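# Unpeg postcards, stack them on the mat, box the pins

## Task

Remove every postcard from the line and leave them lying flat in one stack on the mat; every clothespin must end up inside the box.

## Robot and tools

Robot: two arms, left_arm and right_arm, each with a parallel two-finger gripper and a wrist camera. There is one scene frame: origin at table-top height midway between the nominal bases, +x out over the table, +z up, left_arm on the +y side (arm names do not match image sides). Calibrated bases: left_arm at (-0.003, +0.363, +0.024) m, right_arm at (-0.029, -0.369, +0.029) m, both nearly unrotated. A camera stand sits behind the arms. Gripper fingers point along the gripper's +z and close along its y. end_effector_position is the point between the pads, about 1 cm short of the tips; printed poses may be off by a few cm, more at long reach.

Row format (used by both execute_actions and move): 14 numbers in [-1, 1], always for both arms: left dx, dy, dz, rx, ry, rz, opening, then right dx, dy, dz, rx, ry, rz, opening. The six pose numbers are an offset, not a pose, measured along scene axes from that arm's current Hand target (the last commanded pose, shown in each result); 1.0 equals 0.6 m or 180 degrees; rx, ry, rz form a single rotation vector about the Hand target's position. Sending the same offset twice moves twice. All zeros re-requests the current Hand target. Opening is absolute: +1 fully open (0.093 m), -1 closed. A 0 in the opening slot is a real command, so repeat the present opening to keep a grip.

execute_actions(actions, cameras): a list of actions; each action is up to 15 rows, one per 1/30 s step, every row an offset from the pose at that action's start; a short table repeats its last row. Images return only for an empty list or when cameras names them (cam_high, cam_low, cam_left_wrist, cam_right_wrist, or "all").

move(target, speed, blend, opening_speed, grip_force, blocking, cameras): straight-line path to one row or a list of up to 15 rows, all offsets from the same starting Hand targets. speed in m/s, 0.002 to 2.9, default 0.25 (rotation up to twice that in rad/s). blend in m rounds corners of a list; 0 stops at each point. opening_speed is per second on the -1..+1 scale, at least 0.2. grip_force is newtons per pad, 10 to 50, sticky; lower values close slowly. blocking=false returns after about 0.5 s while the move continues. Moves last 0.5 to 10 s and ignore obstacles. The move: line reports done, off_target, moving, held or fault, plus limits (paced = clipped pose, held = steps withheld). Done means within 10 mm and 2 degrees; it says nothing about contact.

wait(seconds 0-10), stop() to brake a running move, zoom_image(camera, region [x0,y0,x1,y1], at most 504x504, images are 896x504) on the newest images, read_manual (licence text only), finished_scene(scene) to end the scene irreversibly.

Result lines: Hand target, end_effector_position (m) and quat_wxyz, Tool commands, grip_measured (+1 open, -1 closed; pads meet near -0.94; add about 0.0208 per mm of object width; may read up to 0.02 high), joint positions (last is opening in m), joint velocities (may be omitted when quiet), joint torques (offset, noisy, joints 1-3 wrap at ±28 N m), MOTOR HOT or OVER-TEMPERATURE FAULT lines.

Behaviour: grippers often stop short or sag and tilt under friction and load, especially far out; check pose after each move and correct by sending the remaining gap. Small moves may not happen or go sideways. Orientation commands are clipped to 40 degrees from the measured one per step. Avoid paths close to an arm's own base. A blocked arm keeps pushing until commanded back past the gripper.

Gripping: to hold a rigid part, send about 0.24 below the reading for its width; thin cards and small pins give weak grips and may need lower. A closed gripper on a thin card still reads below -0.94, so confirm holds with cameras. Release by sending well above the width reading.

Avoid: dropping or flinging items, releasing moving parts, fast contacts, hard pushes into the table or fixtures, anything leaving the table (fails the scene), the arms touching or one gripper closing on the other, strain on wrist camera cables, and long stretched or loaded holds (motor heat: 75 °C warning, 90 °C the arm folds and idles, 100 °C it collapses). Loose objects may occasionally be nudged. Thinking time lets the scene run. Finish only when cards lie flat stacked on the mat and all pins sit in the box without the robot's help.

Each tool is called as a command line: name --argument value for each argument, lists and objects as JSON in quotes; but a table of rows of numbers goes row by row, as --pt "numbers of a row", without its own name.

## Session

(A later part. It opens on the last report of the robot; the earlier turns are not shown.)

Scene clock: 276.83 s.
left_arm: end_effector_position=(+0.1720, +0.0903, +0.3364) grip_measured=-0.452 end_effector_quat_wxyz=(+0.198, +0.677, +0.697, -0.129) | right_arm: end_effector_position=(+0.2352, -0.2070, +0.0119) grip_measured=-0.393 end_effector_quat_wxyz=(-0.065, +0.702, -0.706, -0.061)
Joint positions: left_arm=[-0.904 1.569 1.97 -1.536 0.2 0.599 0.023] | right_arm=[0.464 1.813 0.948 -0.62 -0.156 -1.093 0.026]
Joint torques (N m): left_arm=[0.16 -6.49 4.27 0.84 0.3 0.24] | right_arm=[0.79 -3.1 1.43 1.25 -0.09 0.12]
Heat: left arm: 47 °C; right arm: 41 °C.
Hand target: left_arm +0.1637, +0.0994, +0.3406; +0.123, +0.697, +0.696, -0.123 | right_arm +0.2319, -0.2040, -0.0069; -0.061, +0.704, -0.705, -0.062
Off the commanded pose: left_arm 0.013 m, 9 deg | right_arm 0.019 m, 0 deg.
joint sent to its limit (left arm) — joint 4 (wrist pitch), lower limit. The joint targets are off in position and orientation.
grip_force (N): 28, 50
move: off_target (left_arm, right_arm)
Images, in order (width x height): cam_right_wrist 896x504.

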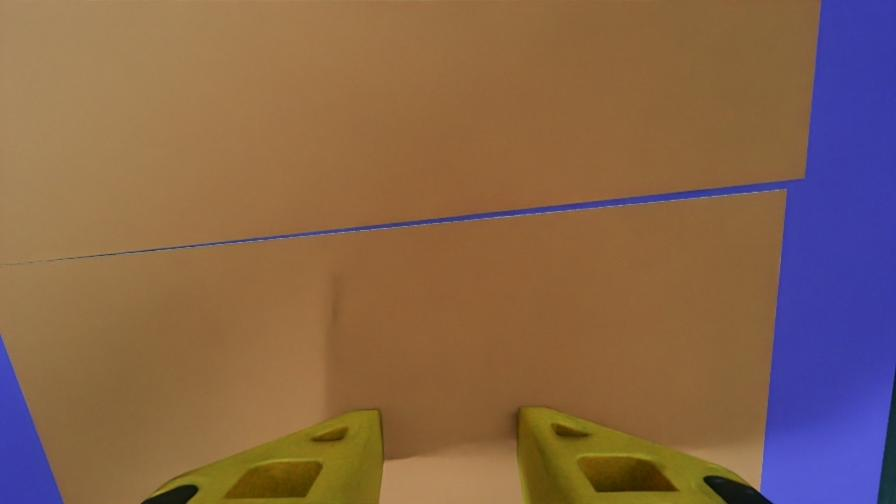

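move --pt "0 0 0 0 0 0 -0.45 0.0 0.0 0.06 0 0 0 -0.4" --pt "0 0 0 0 0 0 -0.45 -0.01 0.067 0.06 0 0 0 0.4" --pt "0 0 0 0 0 0 -0.45 -0.01 0.067 0.0 0 0 0 0.4" --speed 0.15 --cameras '["cam_right_wrist"]'

Scene clock: 281.00 s.
left_arm: end_effector_position=(+0.1720, +0.0903, +0.3364) grip_measured=-0.452 end_effector_quat_wxyz=(+0.198, +0.677, +0.697, -0.129) | right_arm: end_effector_position=(+0.2146, -0.1676, +0.0125) grip_measured=+0.398 end_effector_quat_wxyz=(-0.043, +0.709, -0.701, -0.070)
Joint positions: left_arm=[-0.904 1.569 1.97 -1.536 0.2 0.599 0.023] | right_arm=[0.608 1.852 1.005 -0.665 -0.153 -0.968 0.064]
Joint torques (N m): left_arm=[0.24 -6.45 4.29 0.85 0.32 0.24] | right_arm=[-0.01 -2.86 2.04 1.63 0.02 0.15]
Heat: left arm: 46 °C; right arm: 41 °C.
Hand target: left_arm +0.1637, +0.0994, +0.3406; +0.123, +0.697, +0.696, -0.123 | right_arm +0.2259, -0.1638, -0.0069; -0.061, +0.704, -0.705, -0.062
Off the commanded pose: left_arm 0.013 m, 9 deg | right_arm 0.023 m, 2 deg.
joint sent to its limit (left arm) — joint 4 (wrist pitch), lower limit. The joint targets are off in position and orientation.
grip_force (N): 28, 50
move: off_target (left_arm, right_arm); target 2's new opening was sent with right_arm's hand 0.013 m and 2 deg from that target
Images, in order (width x height): cam_right_wrist 896x504.

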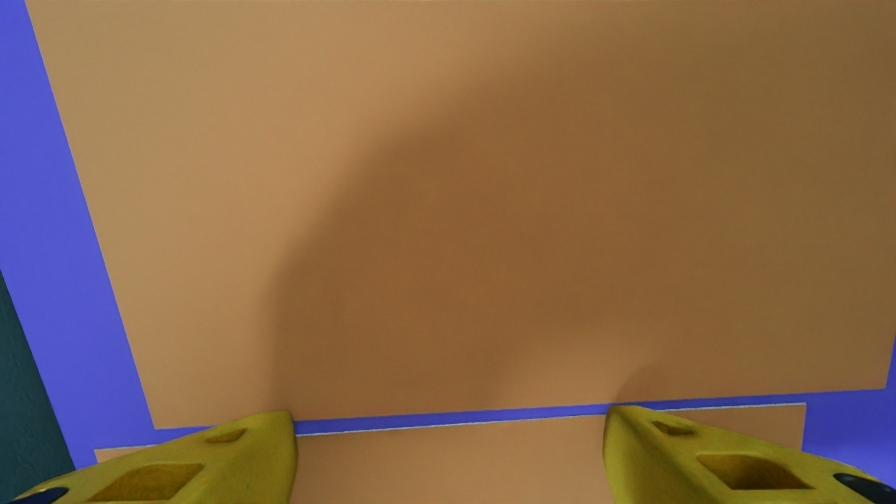

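move --pt "0 0 0 0 0 0 -0.45 0.0 0.0 0.03 0 0 0 0.4" --pt "0 0 0 0 0 0 -0.45 0.0 -0.015 0.03 0 0 0 0.5" --pt "0 0 0 0 0 0 -0.45 0.0 -0.015 -0.01 0 0 0 0.5" --pt "0 0 0 0 0 0 -0.45 0.0 -0.015 -0.011 0 0 0 -1" --speed 0.1 --cameras '["cam_right_wrist"]'

Scene clock: 285.43 s.
left_arm: end_effector_position=(+0.1720, +0.0903, +0.3364) grip_measured=-0.452 end_effector_quat_wxyz=(+0.198, +0.677, +0.697, -0.129) | right_arm: end_effector_position=(+0.2284, -0.1670, +0.0117) grip_measured=-0.977 end_effector_quat_wxyz=(-0.078, +0.699, -0.708, -0.072)
Joint positions: left_arm=[-0.904 1.569 1.97 -1.536 0.2 0.599 0.023] | right_arm=[0.576 1.842 0.979 -0.582 -0.172 -0.97 0]
Joint torques (N m): left_arm=[0.21 -6.52 4.26 0.85 0.3 0.23] | right_arm=[-0.02 -2.15 1.5 1.26 0.06 -0.08]
Heat: left arm: 46 °C; right arm: 40 °C.
Hand target: left_arm +0.1637, +0.0994, +0.3406; +0.123, +0.697, +0.696, -0.123 | right_arm +0.2259, -0.1728, -0.0135; -0.061, +0.704, -0.705, -0.062
Off the commanded pose: left_arm 0.013 m, 9 deg | right_arm 0.026 m, 2 deg.
joint sent to its limit (left arm) — joint 4 (wrist pitch), lower limit. The joint targets are off in position and orientation.
grip_force (N): 28, 50
move: off_target (left_arm, right_arm); target 4's new opening was sent with right_arm's hand 0.027 m and 1 deg from that target
Images, in order (width x height): cam_right_wrist 896x504.

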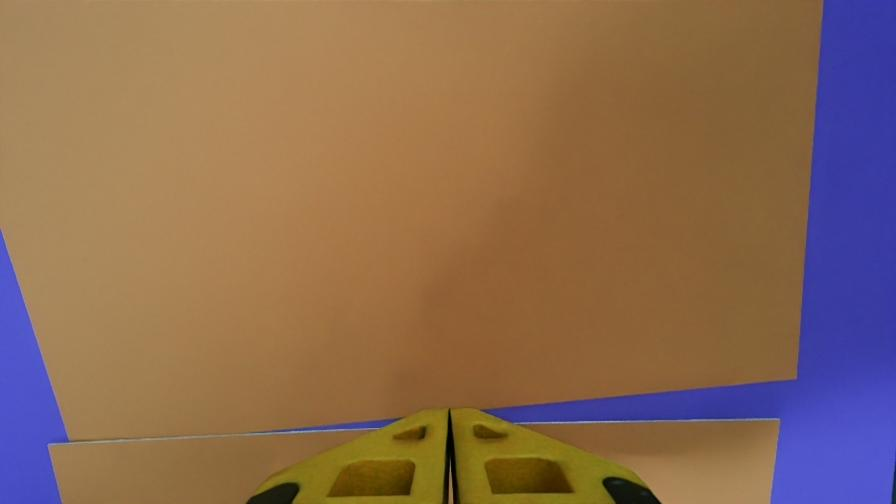

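zoom_image --camera "cam_high" --region '[460, 160, 600, 300]'

move --pt "0 0 0 0 0 0 -0.45 0.0 0.0 0.06 0 0 0 -1" --pt "0 0 0 0 0 0 -0.45 0.015 -0.06 0.06 0 0 0 -1" --pt "0 0 0 0 0 0 -0.45 0.015 -0.06 0.015 0 0 0 -1" --speed 0.15 --blend '[0.015,0.015,0]'

move --target '[0,0,0,0,0,0,-0.45,-0.005,-0.115,-0.01,0,0,0,-1]' --speed 0.08 --cameras '["cam_right_wrist","cam_low","cam_high"]'

This scene's latest camera images include none from cam_high. They are from: cam_right_wrist. cam_high's image comes with the result of a call that names it in "cameras".

Scene clock: 287.77 s.
left_arm: end_effector_position=(+0.1720, +0.0903, +0.3364) grip_measured=-0.452 end_effector_quat_wxyz=(+0.198, +0.677, +0.697, -0.129) | right_arm: end_effector_position=(+0.2390, -0.2027, +0.0115) grip_measured=-0.977 end_effector_quat_wxyz=(-0.073, +0.696, -0.711, -0.070)
Joint positions: left_arm=[-0.904 1.569 1.97 -1.536 0.2 0.599 0.023] | right_arm=[0.459 1.824 0.956 -0.605 -0.178 -1.08 0]
Joint torques (N m): left_arm=[0.2 -6.5 4.29 0.84 0.32 0.24] | right_arm=[-0.31 -4.14 1.5 1.02 0 -0.17]
Heat: left arm: 46 °C; right arm: 40 °C.
Hand target: left_arm +0.1637, +0.0994, +0.3406; +0.123, +0.697, +0.696, -0.123 | right_arm +0.2349, -0.2088, -0.0045; -0.061, +0.704, -0.705, -0.062
Off the commanded pose: left_arm 0.013 m, 9 deg | right_arm 0.018 m, 2 deg.
joint sent to its limit (left arm) — joint 4 (wrist pitch), lower limit. The joint targets are off in position and orientation.
grip_force (N): 28, 50
move: off_target (left_arm, right_arm); blend cut to 0.0135 m at target 2

Scene clock: 289.47 s.
left_arm: end_effector_position=(+0.1720, +0.0903, +0.3364) grip_measured=-0.452 end_effector_quat_wxyz=(+0.198, +0.677, +0.697, -0.129) | right_arm: end_effector_position=(+0.2552, -0.2485, +0.0118) grip_measured=-0.977 end_effector_quat_wxyz=(-0.130, +0.707, -0.691, -0.069)
Joint positions: left_arm=[-0.904 1.569 1.97 -1.536 0.2 0.599 0.023] | right_arm=[0.263 1.761 0.855 -0.507 -0.252 -1.309 0]
Joint torques (N m): left_arm=[0.24 -6.5 4.26 0.85 0.31 0.24] | right_arm=[-1.31 -3.62 0.96 0.32 0.54 -0.14]
Heat: left arm: 46 °C; right arm: 40 °C.
Hand target: left_arm +0.1637, +0.0994, +0.3406; +0.123, +0.697, +0.696, -0.123 | right_arm +0.2319, -0.2778, -0.0105; -0.061, +0.704, -0.705, -0.062
Off the commanded pose: left_arm 0.013 m, 9 deg | right_arm 0.043 m, 8 deg.
joint sent to its limit (left arm) — joint 4 (wrist pitch), lower limit. The joint targets are off in position and orientation.
grip_force (N): 28, 50
move: off_target (left_arm, right_arm)
Images, in order (width x height): cam_high 896x504, cam_low 896x504, cam_right_wrist 896x504.

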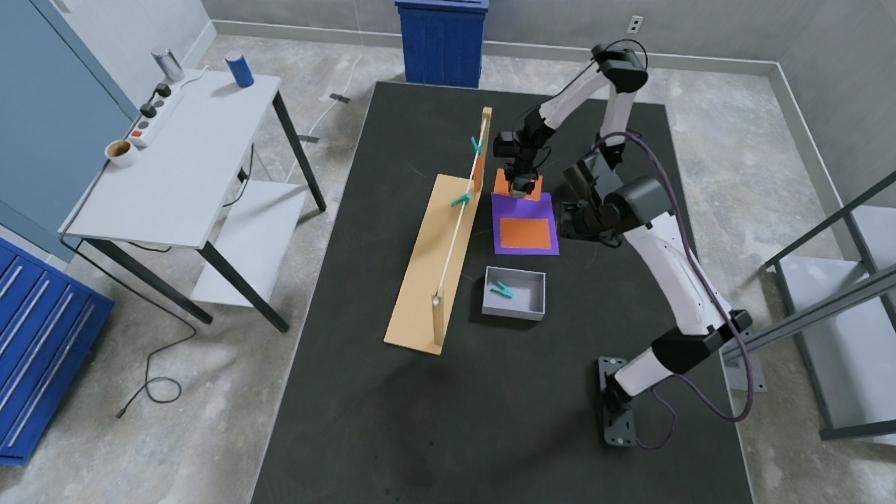

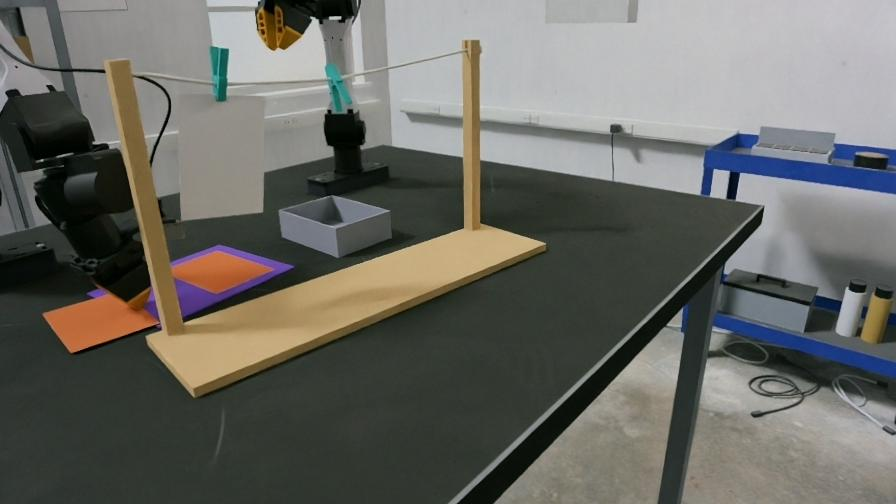

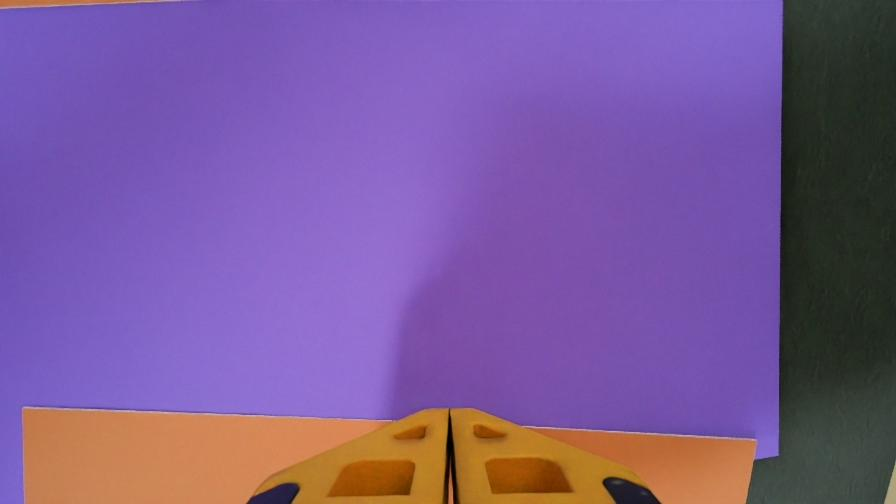

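move --target '[0,0,0,0,0,0,-0.45,0,0.07,0,0,0,0,-1]' --speed 0.08

move --target '[0,0,0,0,0,0,-0.45,-0.03,-0.02,0.16,0,0,0,-1]' --speed 0.12 --cameras '["cam_right_wrist","cam_low","cam_high"]'

Scene clock: 291.13 s.
left_arm: end_effector_position=(+0.1720, +0.0903, +0.3364) grip_measured=-0.452 end_effector_quat_wxyz=(+0.198, +0.677, +0.697, -0.129) | right_arm: end_effector_position=(+0.2553, -0.2435, +0.0116) grip_measured=-0.978 end_effector_quat_wxyz=(-0.100, +0.701, -0.706, -0.028)
Joint positions: left_arm=[-0.904 1.569 1.97 -1.536 0.2 0.599 0.023] | right_arm=[0.341 1.764 0.876 -0.525 -0.135 -1.211 0]
Joint torques (N m): left_arm=[0.2 -6.49 4.26 0.82 0.31 0.23] | right_arm=[2.19 -1.36 2.81 0.55 -0.32 0.18]
Heat: left arm: 46 °C; right arm: 40 °C.
Hand target: left_arm +0.1637, +0.0994, +0.3406; +0.123, +0.697, +0.696, -0.123 | right_arm +0.2319, -0.2358, -0.0105; -0.061, +0.704, -0.705, -0.062
Off the commanded pose: left_arm 0.013 m, 9 deg | right_arm 0.033 m, 6 deg.
joint sent to its limit (left arm) — joint 4 (wrist pitch), lower limit. The joint targets are off in position and orientation.
grip_force (N): 28, 50
move: off_target (left_arm, right_arm)

Scene clock: 292.90 s.
left_arm: end_effector_position=(+0.1720, +0.0903, +0.3364) grip_measured=-0.452 end_effector_quat_wxyz=(+0.198, +0.677, +0.697, -0.129) | right_arm: end_effector_position=(+0.2053, -0.2534, +0.0695) grip_measured=-0.978 end_effector_quat_wxyz=(-0.035, +0.706, -0.705, -0.059)
Joint positions: left_arm=[-0.904 1.569 1.97 -1.536 0.2 0.599 0.023] | right_arm=[0.368 1.582 0.95 -0.922 -0.137 -1.2 0]
Joint torques (N m): left_arm=[0.2 -6.53 4.23 0.84 0.32 0.24] | right_arm=[-0.05 -6.87 7.87 0.3 -0.35 0.03]
Heat: left arm: 46 °C; right arm: 40 °C.
Hand target: left_arm +0.1637, +0.0994, +0.3406; +0.123, +0.697, +0.696, -0.123 | right_arm +0.2139, -0.2478, +0.0855; -0.061, +0.704, -0.705, -0.062
Off the commanded pose: left_arm 0.013 m, 9 deg | right_arm 0.019 m, 3 deg.
joint sent to its limit (left arm) — joint 4 (wrist pitch), lower limit. The joint targets are off in position and orientation.
grip_force (N): 28, 50
move: off_target (left_arm, right_arm)
Images, in order (width x height): cam_high 896x504, cam_low 896x504, cam_right_wrist 896x504.

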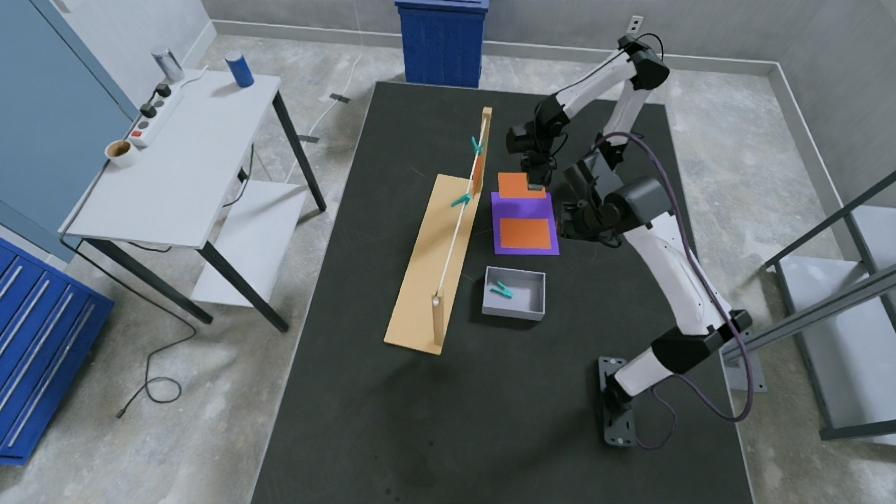

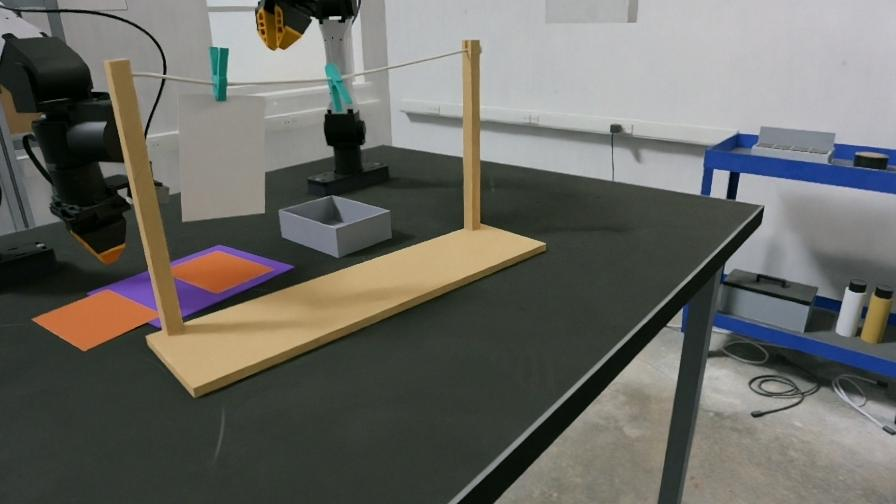

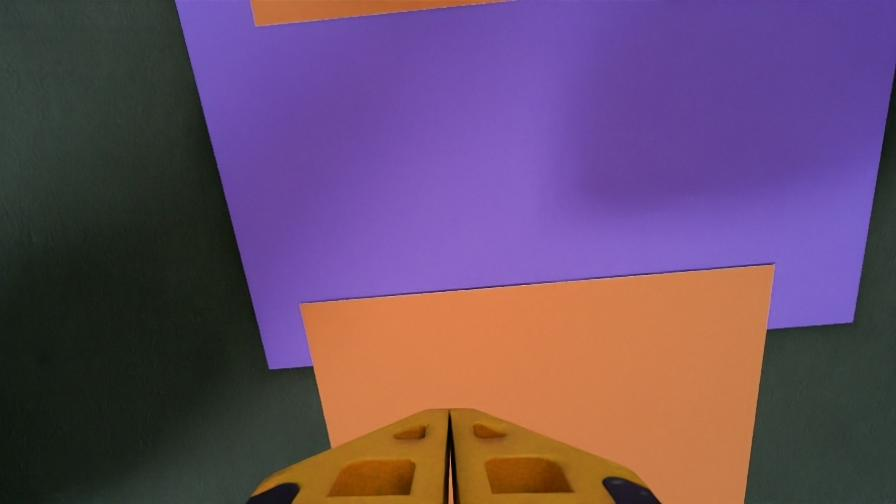

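move --pt "0.0 -0.05 0 0 0 0 -1 -0.05 -0.03 0.3 0 0 0 -1" --pt "0.1 -0.29 -0.4 0 0 0 -1 -0.12 -0.09 0.35 0 0 0 -1" --pt "0.11 -0.29 -0.51 0 0 0 -1 -0.12 -0.09 0.35 0 0 0 -1" --speed 0.25 --blend '[0.03,0.02,0]' --cameras '["cam_left_wrist","cam_high"]'

Scene clock: 296.50 s.
left_arm: end_effector_position=(+0.2218, -0.0673, +0.0327) grip_measured=-0.978 end_effector_quat_wxyz=(+0.100, +0.700, +0.697, -0.120) | right_arm: end_effector_position=(+0.1484, -0.2996, +0.2967) grip_measured=-0.978 end_effector_quat_wxyz=(-0.207, +0.680, -0.703, +0.037)
Joint positions: left_arm=[-1.033 2.245 1.684 -0.754 0.183 0.524 0] | right_arm=[0.249 1.052 1.431 -1.548 -0.138 -1.258 0]
Joint torques (N m): left_arm=[-0.27 -9.54 5.52 1.2 0.01 0.02] | right_arm=[-0.24 -1.2 4.04 0.99 -0.19 -0.11]
Heat: left arm: 45 °C; right arm: 40 °C.
Hand target: left_arm +0.2297, -0.0746, +0.0346; +0.123, +0.697, +0.696, -0.123 | right_arm +0.1419, -0.3018, +0.2955; -0.061, +0.704, -0.705, -0.062
Off the commanded pose: left_arm 0.011 m, 3 deg | right_arm 0.007 m, 20 deg.
joint sent to its limit (right arm) — joint 4 (wrist pitch), lower limit. The joint targets are off in position and orientation.
grip_force (N): 28, 50
move: off_target (left_arm, right_arm)
Images, in order (width x height): cam_high 896x504, cam_left_wrist 896x504.

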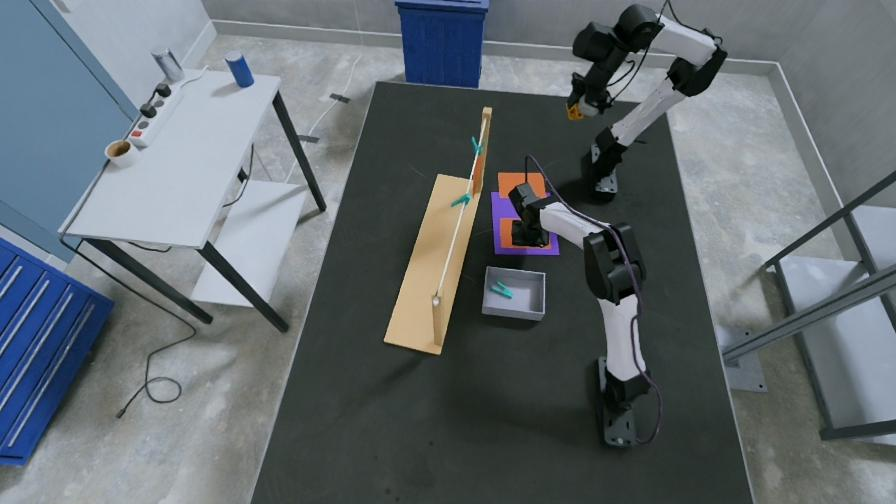

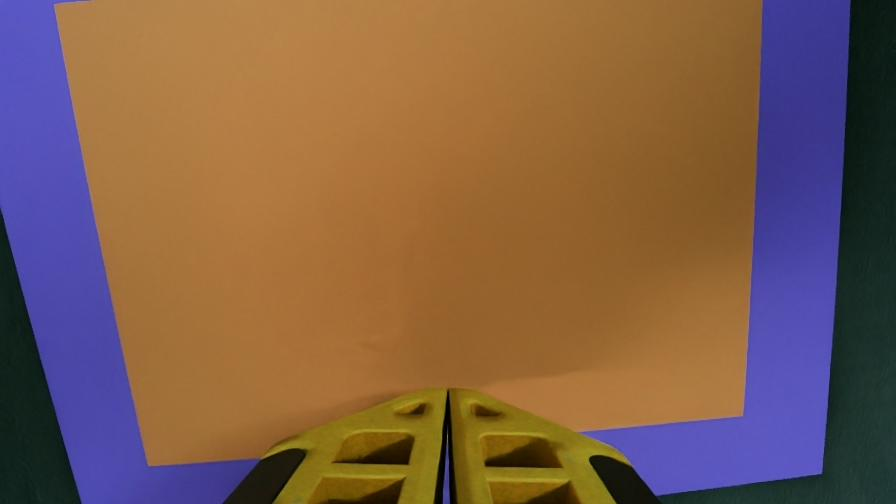

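move --pt "0.0 -0.035 0 0 0 0 -1 0 0 0 0 0 0 -1" --pt "0.0 -0.035 -0.042 0 0 0 -1 0 0 0 0 0 0 -1" --speed 0.12 --blend '[0.005,0]'

move --target '[-0.01,-0.17,0.0,0,0,0,-1,0,0,0,0,0,0,-1]' --speed 0.08 --cameras '["cam_left_wrist","cam_high","cam_right_wrist"]'

Scene clock: 297.67 s.
left_arm: end_effector_position=(+0.2291, -0.0814, +0.0238) grip_measured=-0.978 end_effector_quat_wxyz=(+0.109, +0.694, +0.701, -0.122) | right_arm: end_effector_position=(+0.1484, -0.2996, +0.2967) grip_measured=-0.978 end_effector_quat_wxyz=(-0.207, +0.680, -0.703, +0.037)
Joint positions: left_arm=[-1.036 2.302 1.739 -0.732 0.18 0.506 0] | right_arm=[0.249 1.052 1.431 -1.548 -0.138 -1.258 0]
Joint torques (N m): left_arm=[-1.24 -6.64 6.2 1.39 -0.02 -0.04] | right_arm=[-0.21 -1.18 4.05 0.99 -0.18 -0.12]
Heat: left arm: 45 °C; right arm: 40 °C.
Hand target: left_arm +0.2297, -0.0956, +0.0094; +0.123, +0.697, +0.696, -0.123 | right_arm +0.1419, -0.3018, +0.2955; -0.061, +0.704, -0.705, -0.062
Off the commanded pose: left_arm 0.020 m, 2 deg | right_arm 0.007 m, 20 deg.
joint sent to its limit (right arm) — joint 4 (wrist pitch), lower limit. The joint targets are off in position and orientation.
grip_force (N): 28, 50
move: off_target (left_arm, right_arm)

Scene clock: 299.83 s.
left_arm: end_effector_position=(+0.2367, -0.2076, +0.0278) grip_measured=-0.978 end_effector_quat_wxyz=(+0.166, +0.690, +0.690, -0.139) | right_arm: end_effector_position=(+0.1484, -0.2996, +0.2967) grip_measured=-0.978 end_effector_quat_wxyz=(-0.207, +0.680, -0.703, +0.037)
Joint positions: left_arm=[-1.14 2.834 2.714 -1.038 0.145 0.406 0] | right_arm=[0.249 1.052 1.431 -1.548 -0.138 -1.258 0]
Joint torques (N m): left_arm=[-1.02 -9.61 8.2 0.42 -0.04 -0.06] | right_arm=[-0.23 -1.2 4.04 1.01 -0.19 -0.13]
Heat: left arm: 45 °C; right arm: 40 °C.
Hand target: left_arm +0.2237, -0.1976, +0.0094; +0.123, +0.697, +0.696, -0.123 | right_arm +0.1419, -0.3018, +0.2955; -0.061, +0.704, -0.705, -0.062
Off the commanded pose: left_arm 0.025 m, 5 deg | right_arm 0.007 m, 20 deg.
joint sent to its limit (right arm) — joint 4 (wrist pitch), lower limit. The joint targets are off in position and orientation.
grip_force (N): 28, 50
move: off_target (left_arm, right_arm)
Images, in order (width x height): cam_high 896x504, cam_left_wrist 896x504, cam_right_wrist 896x504.

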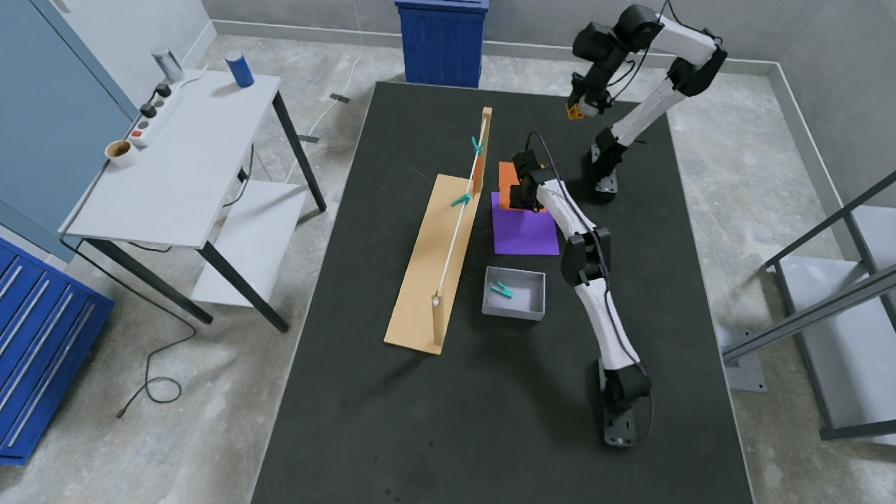

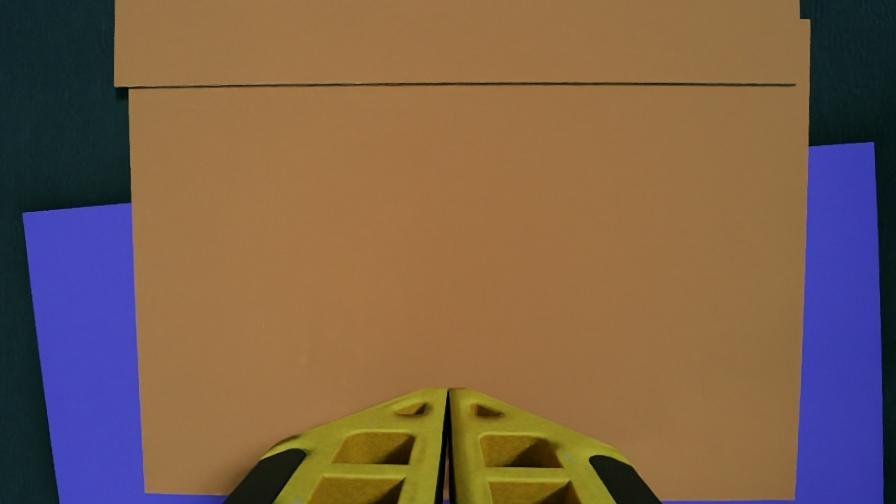

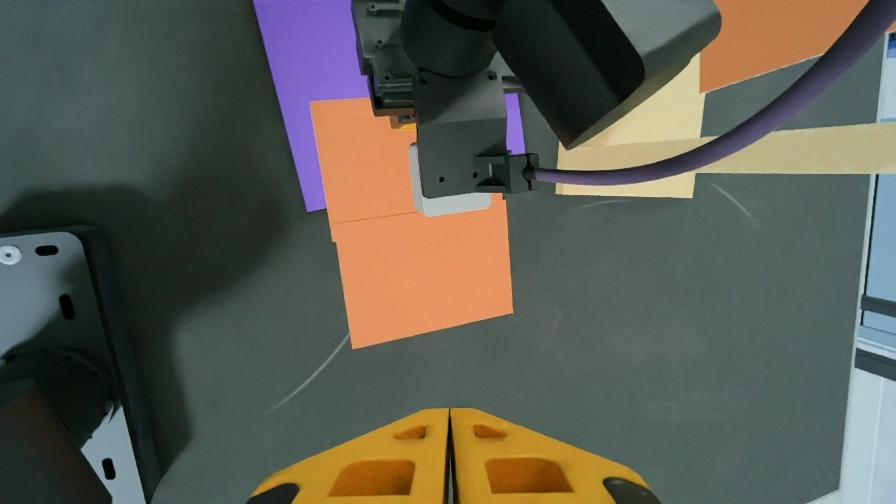

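move --pt "0 0.0 0.2 0 0 0 -1 0 0 0 0 0 0 -1" --pt "-0.1 0.48 0.5 0 0 0 -1 0.03 0 0 0 0 0 -1" --pt "-0.1 0.49 0.51 0 0 0 -1 0.15 0.03 -0.36 0 0 0 -1" --speed 0.3 --blend '[0.03,0.02,0]' --cameras '["cam_right_wrist"]'

Scene clock: 303.73 s.
left_arm: end_effector_position=(+0.1722, +0.0858, +0.3086) grip_measured=-0.978 end_effector_quat_wxyz=(+0.155, +0.687, +0.699, -0.121) | right_arm: end_effector_position=(+0.2273, -0.2899, +0.0794) grip_measured=-0.978 end_effector_quat_wxyz=(-0.043, +0.697, -0.713, -0.059)
Joint positions: left_arm=[-0.915 1.61 1.92 -1.535 0.196 0.61 0] | right_arm=[0.206 1.6 1.009 -0.971 -0.146 -1.34 0]
Joint torques (N m): left_arm=[0.21 -7.6 4.4 0.67 0.31 0.24] | right_arm=[0.54 -5.14 4.29 0.74 -0.34 -0.1]
Heat: left arm: 46 °C; right arm: 40 °C.
Hand target: left_arm +0.1637, +0.0964, +0.3154; +0.123, +0.697, +0.696, -0.123 | right_arm +0.2319, -0.2838, +0.0795; -0.061, +0.704, -0.705, -0.062
Off the commanded pose: left_arm 0.015 m, 4 deg | right_arm 0.008 m, 3 deg.
elbow stopped short (left arm): the move would have taken joint 3 (elbow) straighter than the controller allows.
joint sent to its limit (left arm) — joint 4 (wrist pitch), lower limit. The joint targets are off in position and orientation.
grip_force (N): 28, 50
move: off_target (left_arm, right_arm)
Images, in order (width x height): cam_right_wrist 896x504.

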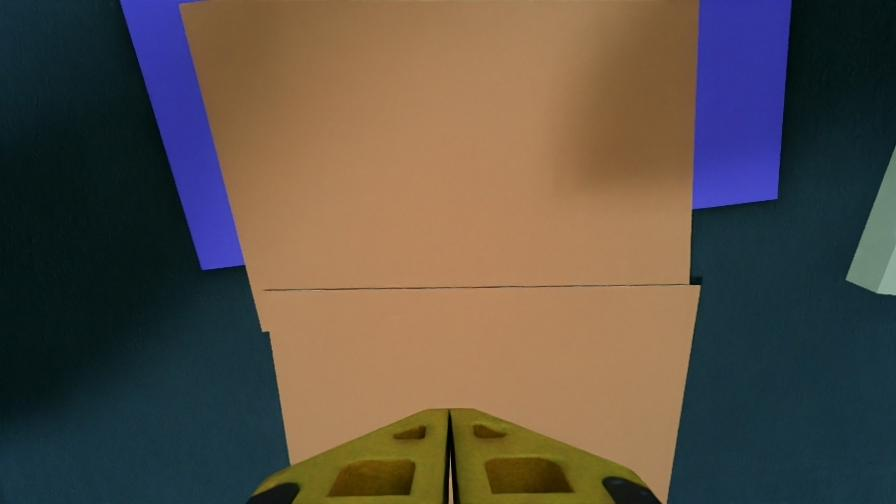

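move --pt "0 0.0 0 0 0 0 -1 0.0 -0.06 -0.05 0 0 0 -1" --pt "0 0.0 0 0 0 0 -1 0.0 -0.06 -0.145 0 0 0 -1" --speed 0.12 --blend '[0.01,0]' --cameras '["cam_right_wrist"]'

move --target '[0,0.0,0,0,0,0,-1,0.0,0.17,0,0,0,0,-1]' --speed 0.08 --cameras '["cam_right_wrist","cam_high"]'

Scene clock: 305.43 s.
left_arm: end_effector_position=(+0.1722, +0.0858, +0.3086) grip_measured=-0.978 end_effector_quat_wxyz=(+0.155, +0.687, +0.699, -0.121) | right_arm: end_effector_position=(+0.2166, -0.3256, +0.0097) grip_measured=-0.978 end_effector_quat_wxyz=(-0.029, +0.693, -0.716, -0.076)
Joint positions: left_arm=[-0.915 1.61 1.92 -1.535 0.196 0.61 0] | right_arm=[0.069 1.726 0.83 -0.729 -0.153 -1.471 0]
Joint torques (N m): left_arm=[0.21 -7.64 4.4 0.66 0.31 0.24] | right_arm=[0.06 -2.09 1.32 1.57 -0.3 -0.16]
Heat: left arm: 46 °C; right arm: 40 °C.
Hand target: left_arm +0.1637, +0.0964, +0.3154; +0.123, +0.697, +0.696, -0.123 | right_arm +0.2319, -0.3198, -0.0075; -0.061, +0.704, -0.705, -0.062
Off the commanded pose: left_arm 0.015 m, 4 deg | right_arm 0.024 m, 4 deg.
joint sent to its limit (left arm) — joint 4 (wrist pitch), lower limit. The joint targets are off in position and orientation.
grip_force (N): 28, 50
move: off_target (left_arm, right_arm)
Images, in order (width x height): cam_right_wrist 896x504.

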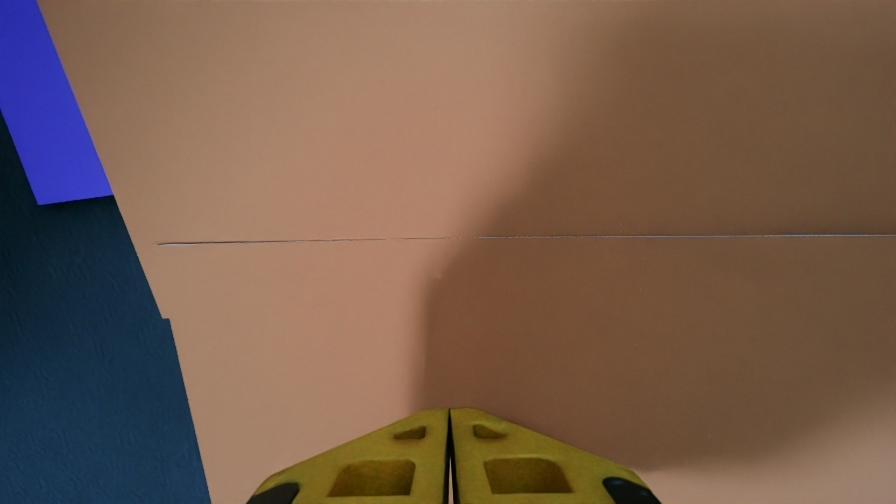

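Scene clock: 307.50 s.
left_arm: end_effector_position=(+0.1722, +0.0858, +0.3086) grip_measured=-0.978 end_effector_quat_wxyz=(+0.155, +0.687, +0.699, -0.121) | right_arm: end_effector_position=(+0.2334, -0.2298, +0.0117) grip_measured=-0.978 end_effector_quat_wxyz=(-0.059, +0.703, -0.707, -0.052)
Joint positions: left_arm=[-0.915 1.61 1.92 -1.535 0.196 0.61 0] | right_arm=[0.407 1.78 0.907 -0.625 -0.14 -1.151 0]
Joint torques (N m): left_arm=[0.2 -7.57 4.41 0.66 0.32 0.24] | right_arm=[1.77 -1.48 2.67 1.3 -0.26 0.17]
Heat: left arm: 46 °C; right arm: 39 °C.
Hand target: left_arm +0.1637, +0.0964, +0.3154; +0.123, +0.697, +0.696, -0.123 | right_arm +0.2319, -0.2178, -0.0075; -0.061, +0.704, -0.705, -0.062
Off the commanded pose: left_arm 0.015 m, 4 deg | right_arm 0.023 m, 1 deg.
joint sent to its limit (left arm) — joint 4 (wrist pitch), lower limit. The joint targets are off in position and orientation.
grip_force (N): 28, 50
move: off_target (left_arm, right_arm)
Images, in order (width x height): cam_high 896x504, cam_right_wrist 896x504.

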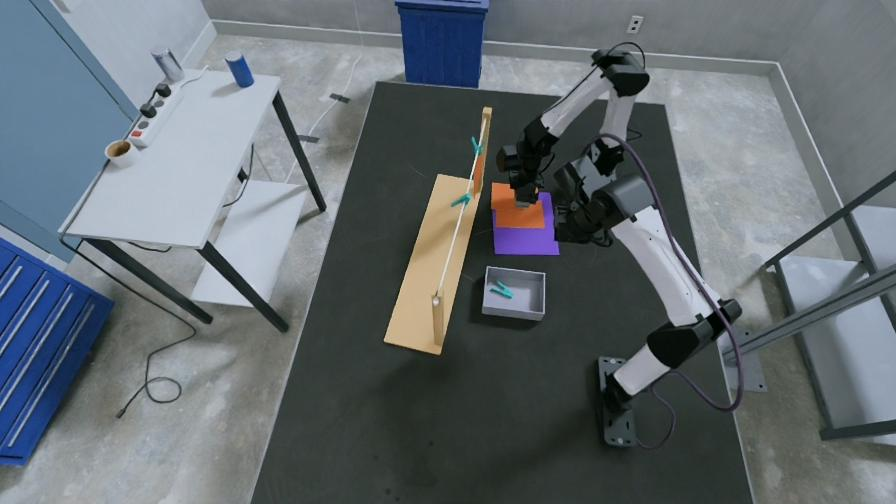

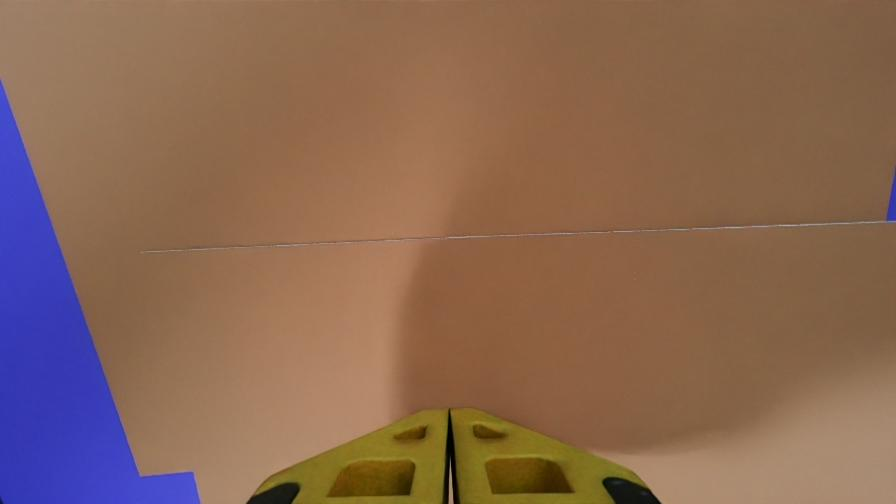

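move --target '[0,0.0,0,0,0,0,-1,-0.06,0.05,0.0,0,0,0,-1]' --speed 0.08

move --pt "0 0.0 0 0 0 0 -1 0 0 0.2 0 0 0 -1" --pt "0 0.0 0 0 0 0 -1 0 -0.05 0.4 0 0 0 -1" --speed 0.2 --blend '[0.02,0]' --cameras '["cam_right_wrist","cam_high"]'

zoom_image --camera "cam_high" --region '[460, 160, 600, 300]'

Scene clock: 309.13 s.
left_arm: end_effector_position=(+0.1722, +0.0858, +0.3086) grip_measured=-0.978 end_effector_quat_wxyz=(+0.155, +0.687, +0.699, -0.121) | right_arm: end_effector_position=(+0.2181, -0.1876, +0.0121) grip_measured=-0.978 end_effector_quat_wxyz=(-0.094, +0.703, -0.704, -0.043)
Joint positions: left_arm=[-0.915 1.61 1.92 -1.535 0.196 0.61 0] | right_arm=[0.563 1.743 0.851 -0.514 -0.124 -0.994 0]
Joint torques (N m): left_arm=[0.21 -7.62 4.37 0.66 0.31 0.24] | right_arm=[1.76 -2.93 1.11 0.83 -0.25 0.18]
Heat: left arm: 45 °C; right arm: 39 °C.
Hand target: left_arm +0.1637, +0.0964, +0.3154; +0.123, +0.697, +0.696, -0.123 | right_arm +0.1959, -0.1878, -0.0075; -0.061, +0.704, -0.705, -0.062
Off the commanded pose: left_arm 0.015 m, 4 deg | right_arm 0.030 m, 4 deg.
joint sent to its limit (left arm) — joint 4 (wrist pitch), lower limit. The joint targets are off in position and orientation.
grip_force (N): 28, 50
move: off_target (left_arm, right_arm)

Scene clock: 311.53 s.
left_arm: end_effector_position=(+0.1722, +0.0858, +0.3086) grip_measured=-0.978 end_effector_quat_wxyz=(+0.155, +0.687, +0.699, -0.121) | right_arm: end_effector_position=(+0.1964, -0.2227, +0.2197) grip_measured=-0.978 end_effector_quat_wxyz=(-0.043, +0.696, -0.715, -0.054)
Joint positions: left_arm=[-0.915 1.61 1.92 -1.535 0.196 0.61 0] | right_arm=[0.494 1.526 1.502 -1.493 -0.127 -1.045 0]
Joint torques (N m): left_arm=[0.2 -7.58 4.41 0.67 0.31 0.24] | right_arm=[-0.13 -5.39 8.23 0.37 -0.33 -0.13]
Heat: left arm: 45 °C; right arm: 40 °C.
Hand target: left_arm +0.1637, +0.0964, +0.3154; +0.123, +0.697, +0.696, -0.123 | right_arm +0.1959, -0.2178, +0.2325; -0.061, +0.704, -0.705, -0.062
Off the commanded pose: left_arm 0.015 m, 4 deg | right_arm 0.014 m, 3 deg.
joint sent to its limit (left arm) — joint 4 (wrist pitch), lower limit. The joint targets are off in position and orientation.
grip_force (N): 28, 50
move: off_target (left_arm, right_arm)
Images, in order (width x height): cam_high 896x504, cam_right_wrist 896x504.

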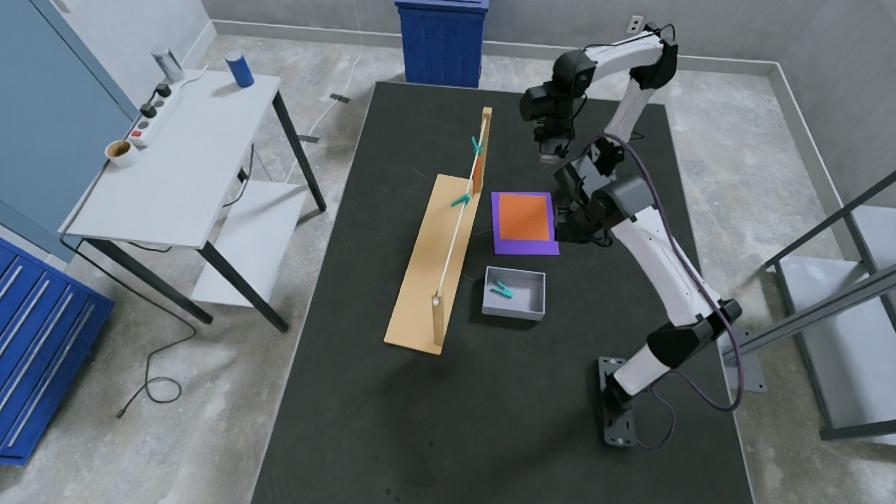

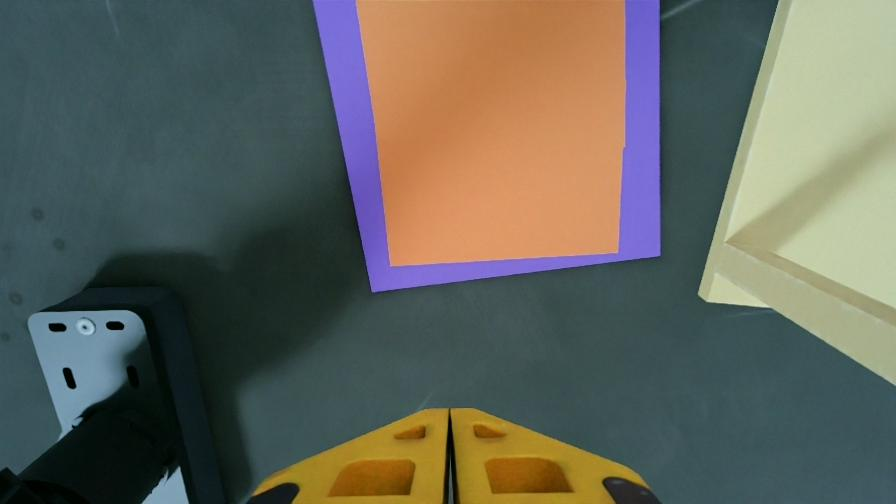

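Scaled by 3.600 from the camera's 896x504 image, which has a finer 1280x720 frame.

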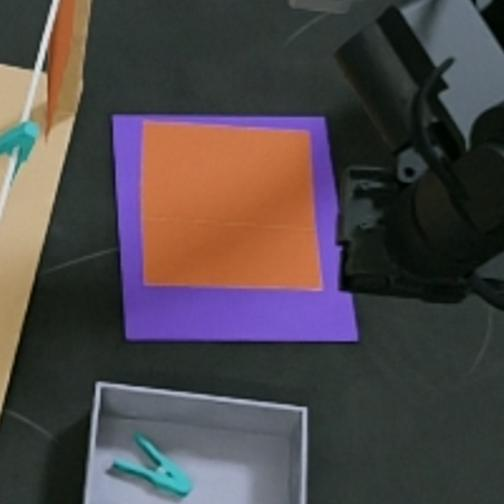

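move --pt "0 0.0 0 0 0 0 -1 0.05 0 0.33 0.1 0 0 0.3" --pt "0 0.0 0 0 0 0 -1 0.29 -0.03 0.33 0.21 0 0 0.3" --speed 0.25 --blend '[0.03,0]' --cameras '["cam_right_wrist","cam_high","cam_low"]'

Scene clock: 314.77 s.
left_arm: end_effector_position=(+0.1722, +0.0858, +0.3086) grip_measured=-0.978 end_effector_quat_wxyz=(+0.155, +0.687, +0.699, -0.121) | right_arm: end_effector_position=(+0.3793, -0.2400, +0.4154) grip_measured=+0.298 end_effector_quat_wxyz=(+0.444, -0.556, +0.667, +0.222)
Joint positions: left_arm=[-0.915 1.61 1.92 -1.535 0.196 0.61 0] | right_arm=[-0.014 2.017 2.582 -1.55 -0.916 -1.106 0.059]
Joint torques (N m): left_arm=[0.18 -7.61 4.41 0.67 0.32 0.24] | right_arm=[-0.02 -8.31 6.98 1.17 -0.74 0.1]
Heat: left arm: 45 °C; right arm: 40 °C.
Hand target: left_arm +0.1637, +0.0964, +0.3154; +0.123, +0.697, +0.696, -0.123 | right_arm +0.3699, -0.2358, +0.4305; +0.286, -0.646, +0.647, +0.287
Off the commanded pose: left_arm 0.015 m, 4 deg | right_arm 0.018 m, 22 deg.
joint sent to its limit (left arm) — joint 4 (wrist pitch), lower limit. The joint targets are off in position and orientation.
joint sent to its limit (right arm) — joint 4 (wrist pitch), lower limit. The joint targets are off in position and orientation.
grip_force (N): 28, 50
move: off_target (left_arm, right_arm)
Images, in order (width x height): cam_high 896x504, cam_low 896x504, cam_right_wrist 896x504.

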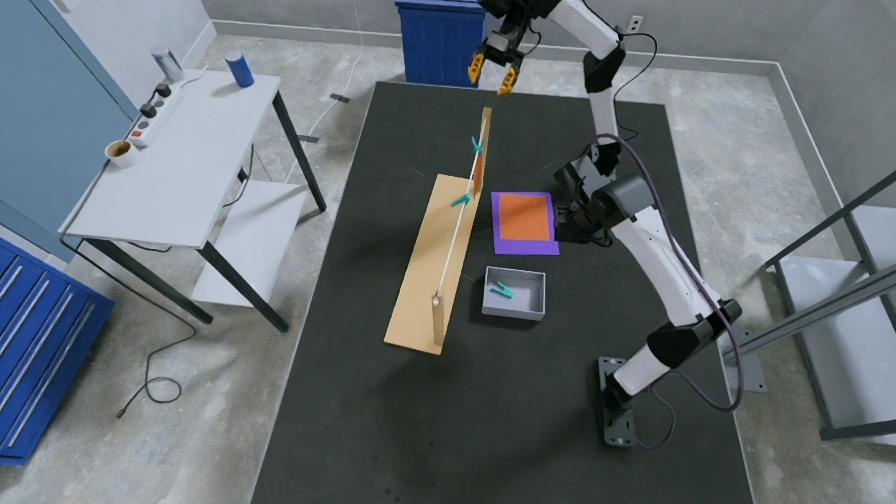

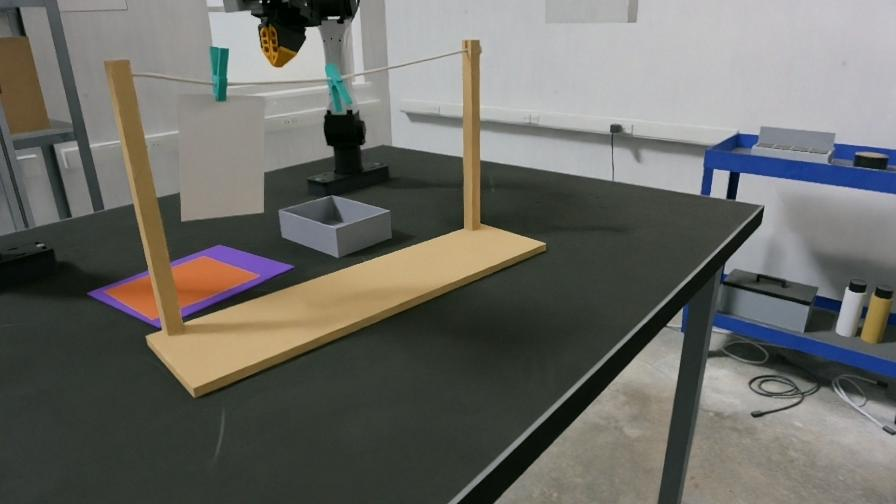

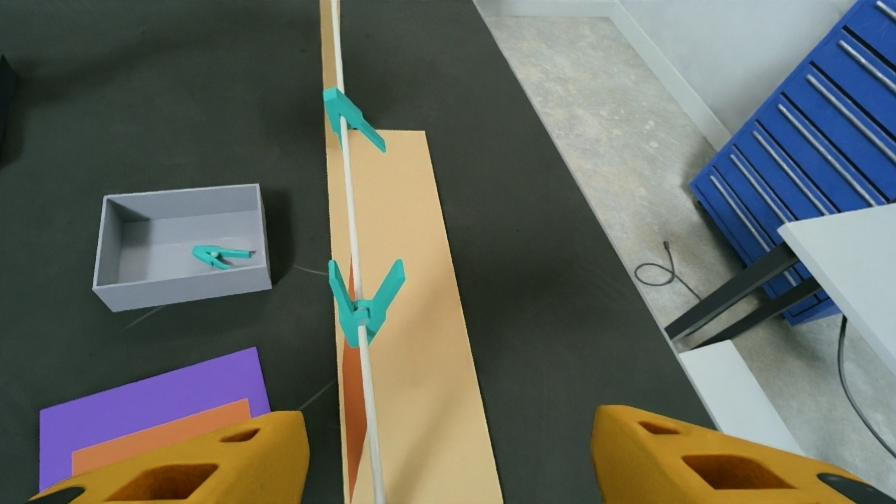

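move --target '[0,0.0,0,0,0,0,-1,0.013,0.09,-0.09,0,0,0,0.3]' --speed 0.15 --cameras '["cam_right_wrist"]'

Scene clock: 317.33 s.
left_arm: end_effector_position=(+0.1722, +0.0858, +0.3086) grip_measured=-0.978 end_effector_quat_wxyz=(+0.155, +0.687, +0.699, -0.121) | right_arm: end_effector_position=(+0.3797, -0.1784, +0.3763) grip_measured=+0.298 end_effector_quat_wxyz=(-0.389, +0.597, -0.649, -0.267)
Joint positions: left_arm=[-0.915 1.61 1.92 -1.535 0.196 0.61 0] | right_arm=[0.14 2.108 2.582 -1.55 -0.89 -1.106 0.059]
Joint torques (N m): left_arm=[0.21 -7.56 4.4 0.67 0.32 0.24] | right_arm=[0.47 -8.76 4.89 1.03 -0.2 0.02]
Heat: left arm: 45 °C; right arm: 40 °C.
Hand target: left_arm +0.1637, +0.0964, +0.3154; +0.123, +0.697, +0.696, -0.123 | right_arm +0.3777, -0.1818, +0.3765; -0.286, +0.646, -0.647, -0.287
Off the commanded pose: left_arm 0.015 m, 4 deg | right_arm 0.004 m, 13 deg.
joint sent to its limit (left arm) — joint 4 (wrist pitch), lower limit. The joint targets are off in position and orientation.
joint sent to its limit (right arm) — joint 4 (wrist pitch), lower limit. The joint targets are off in position and orientation.
grip_force (N): 28, 50
move: off_target (left_arm, right_arm)
Images, in order (width x height): cam_right_wrist 896x504.

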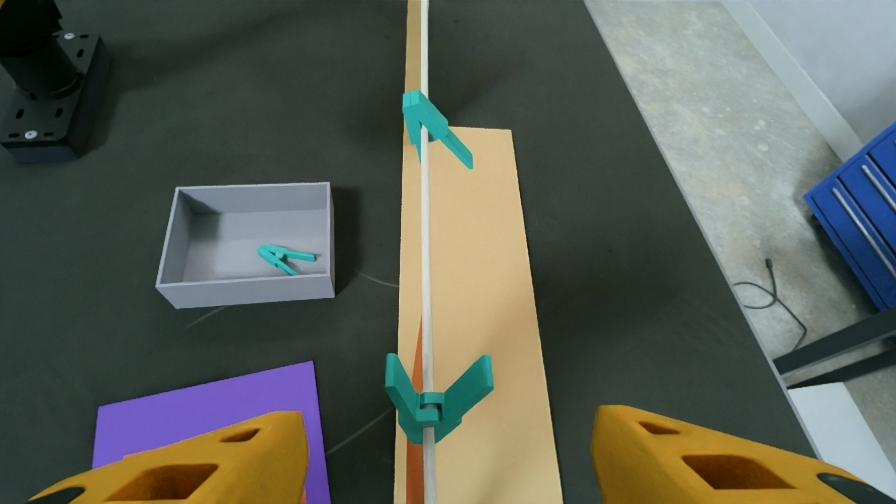

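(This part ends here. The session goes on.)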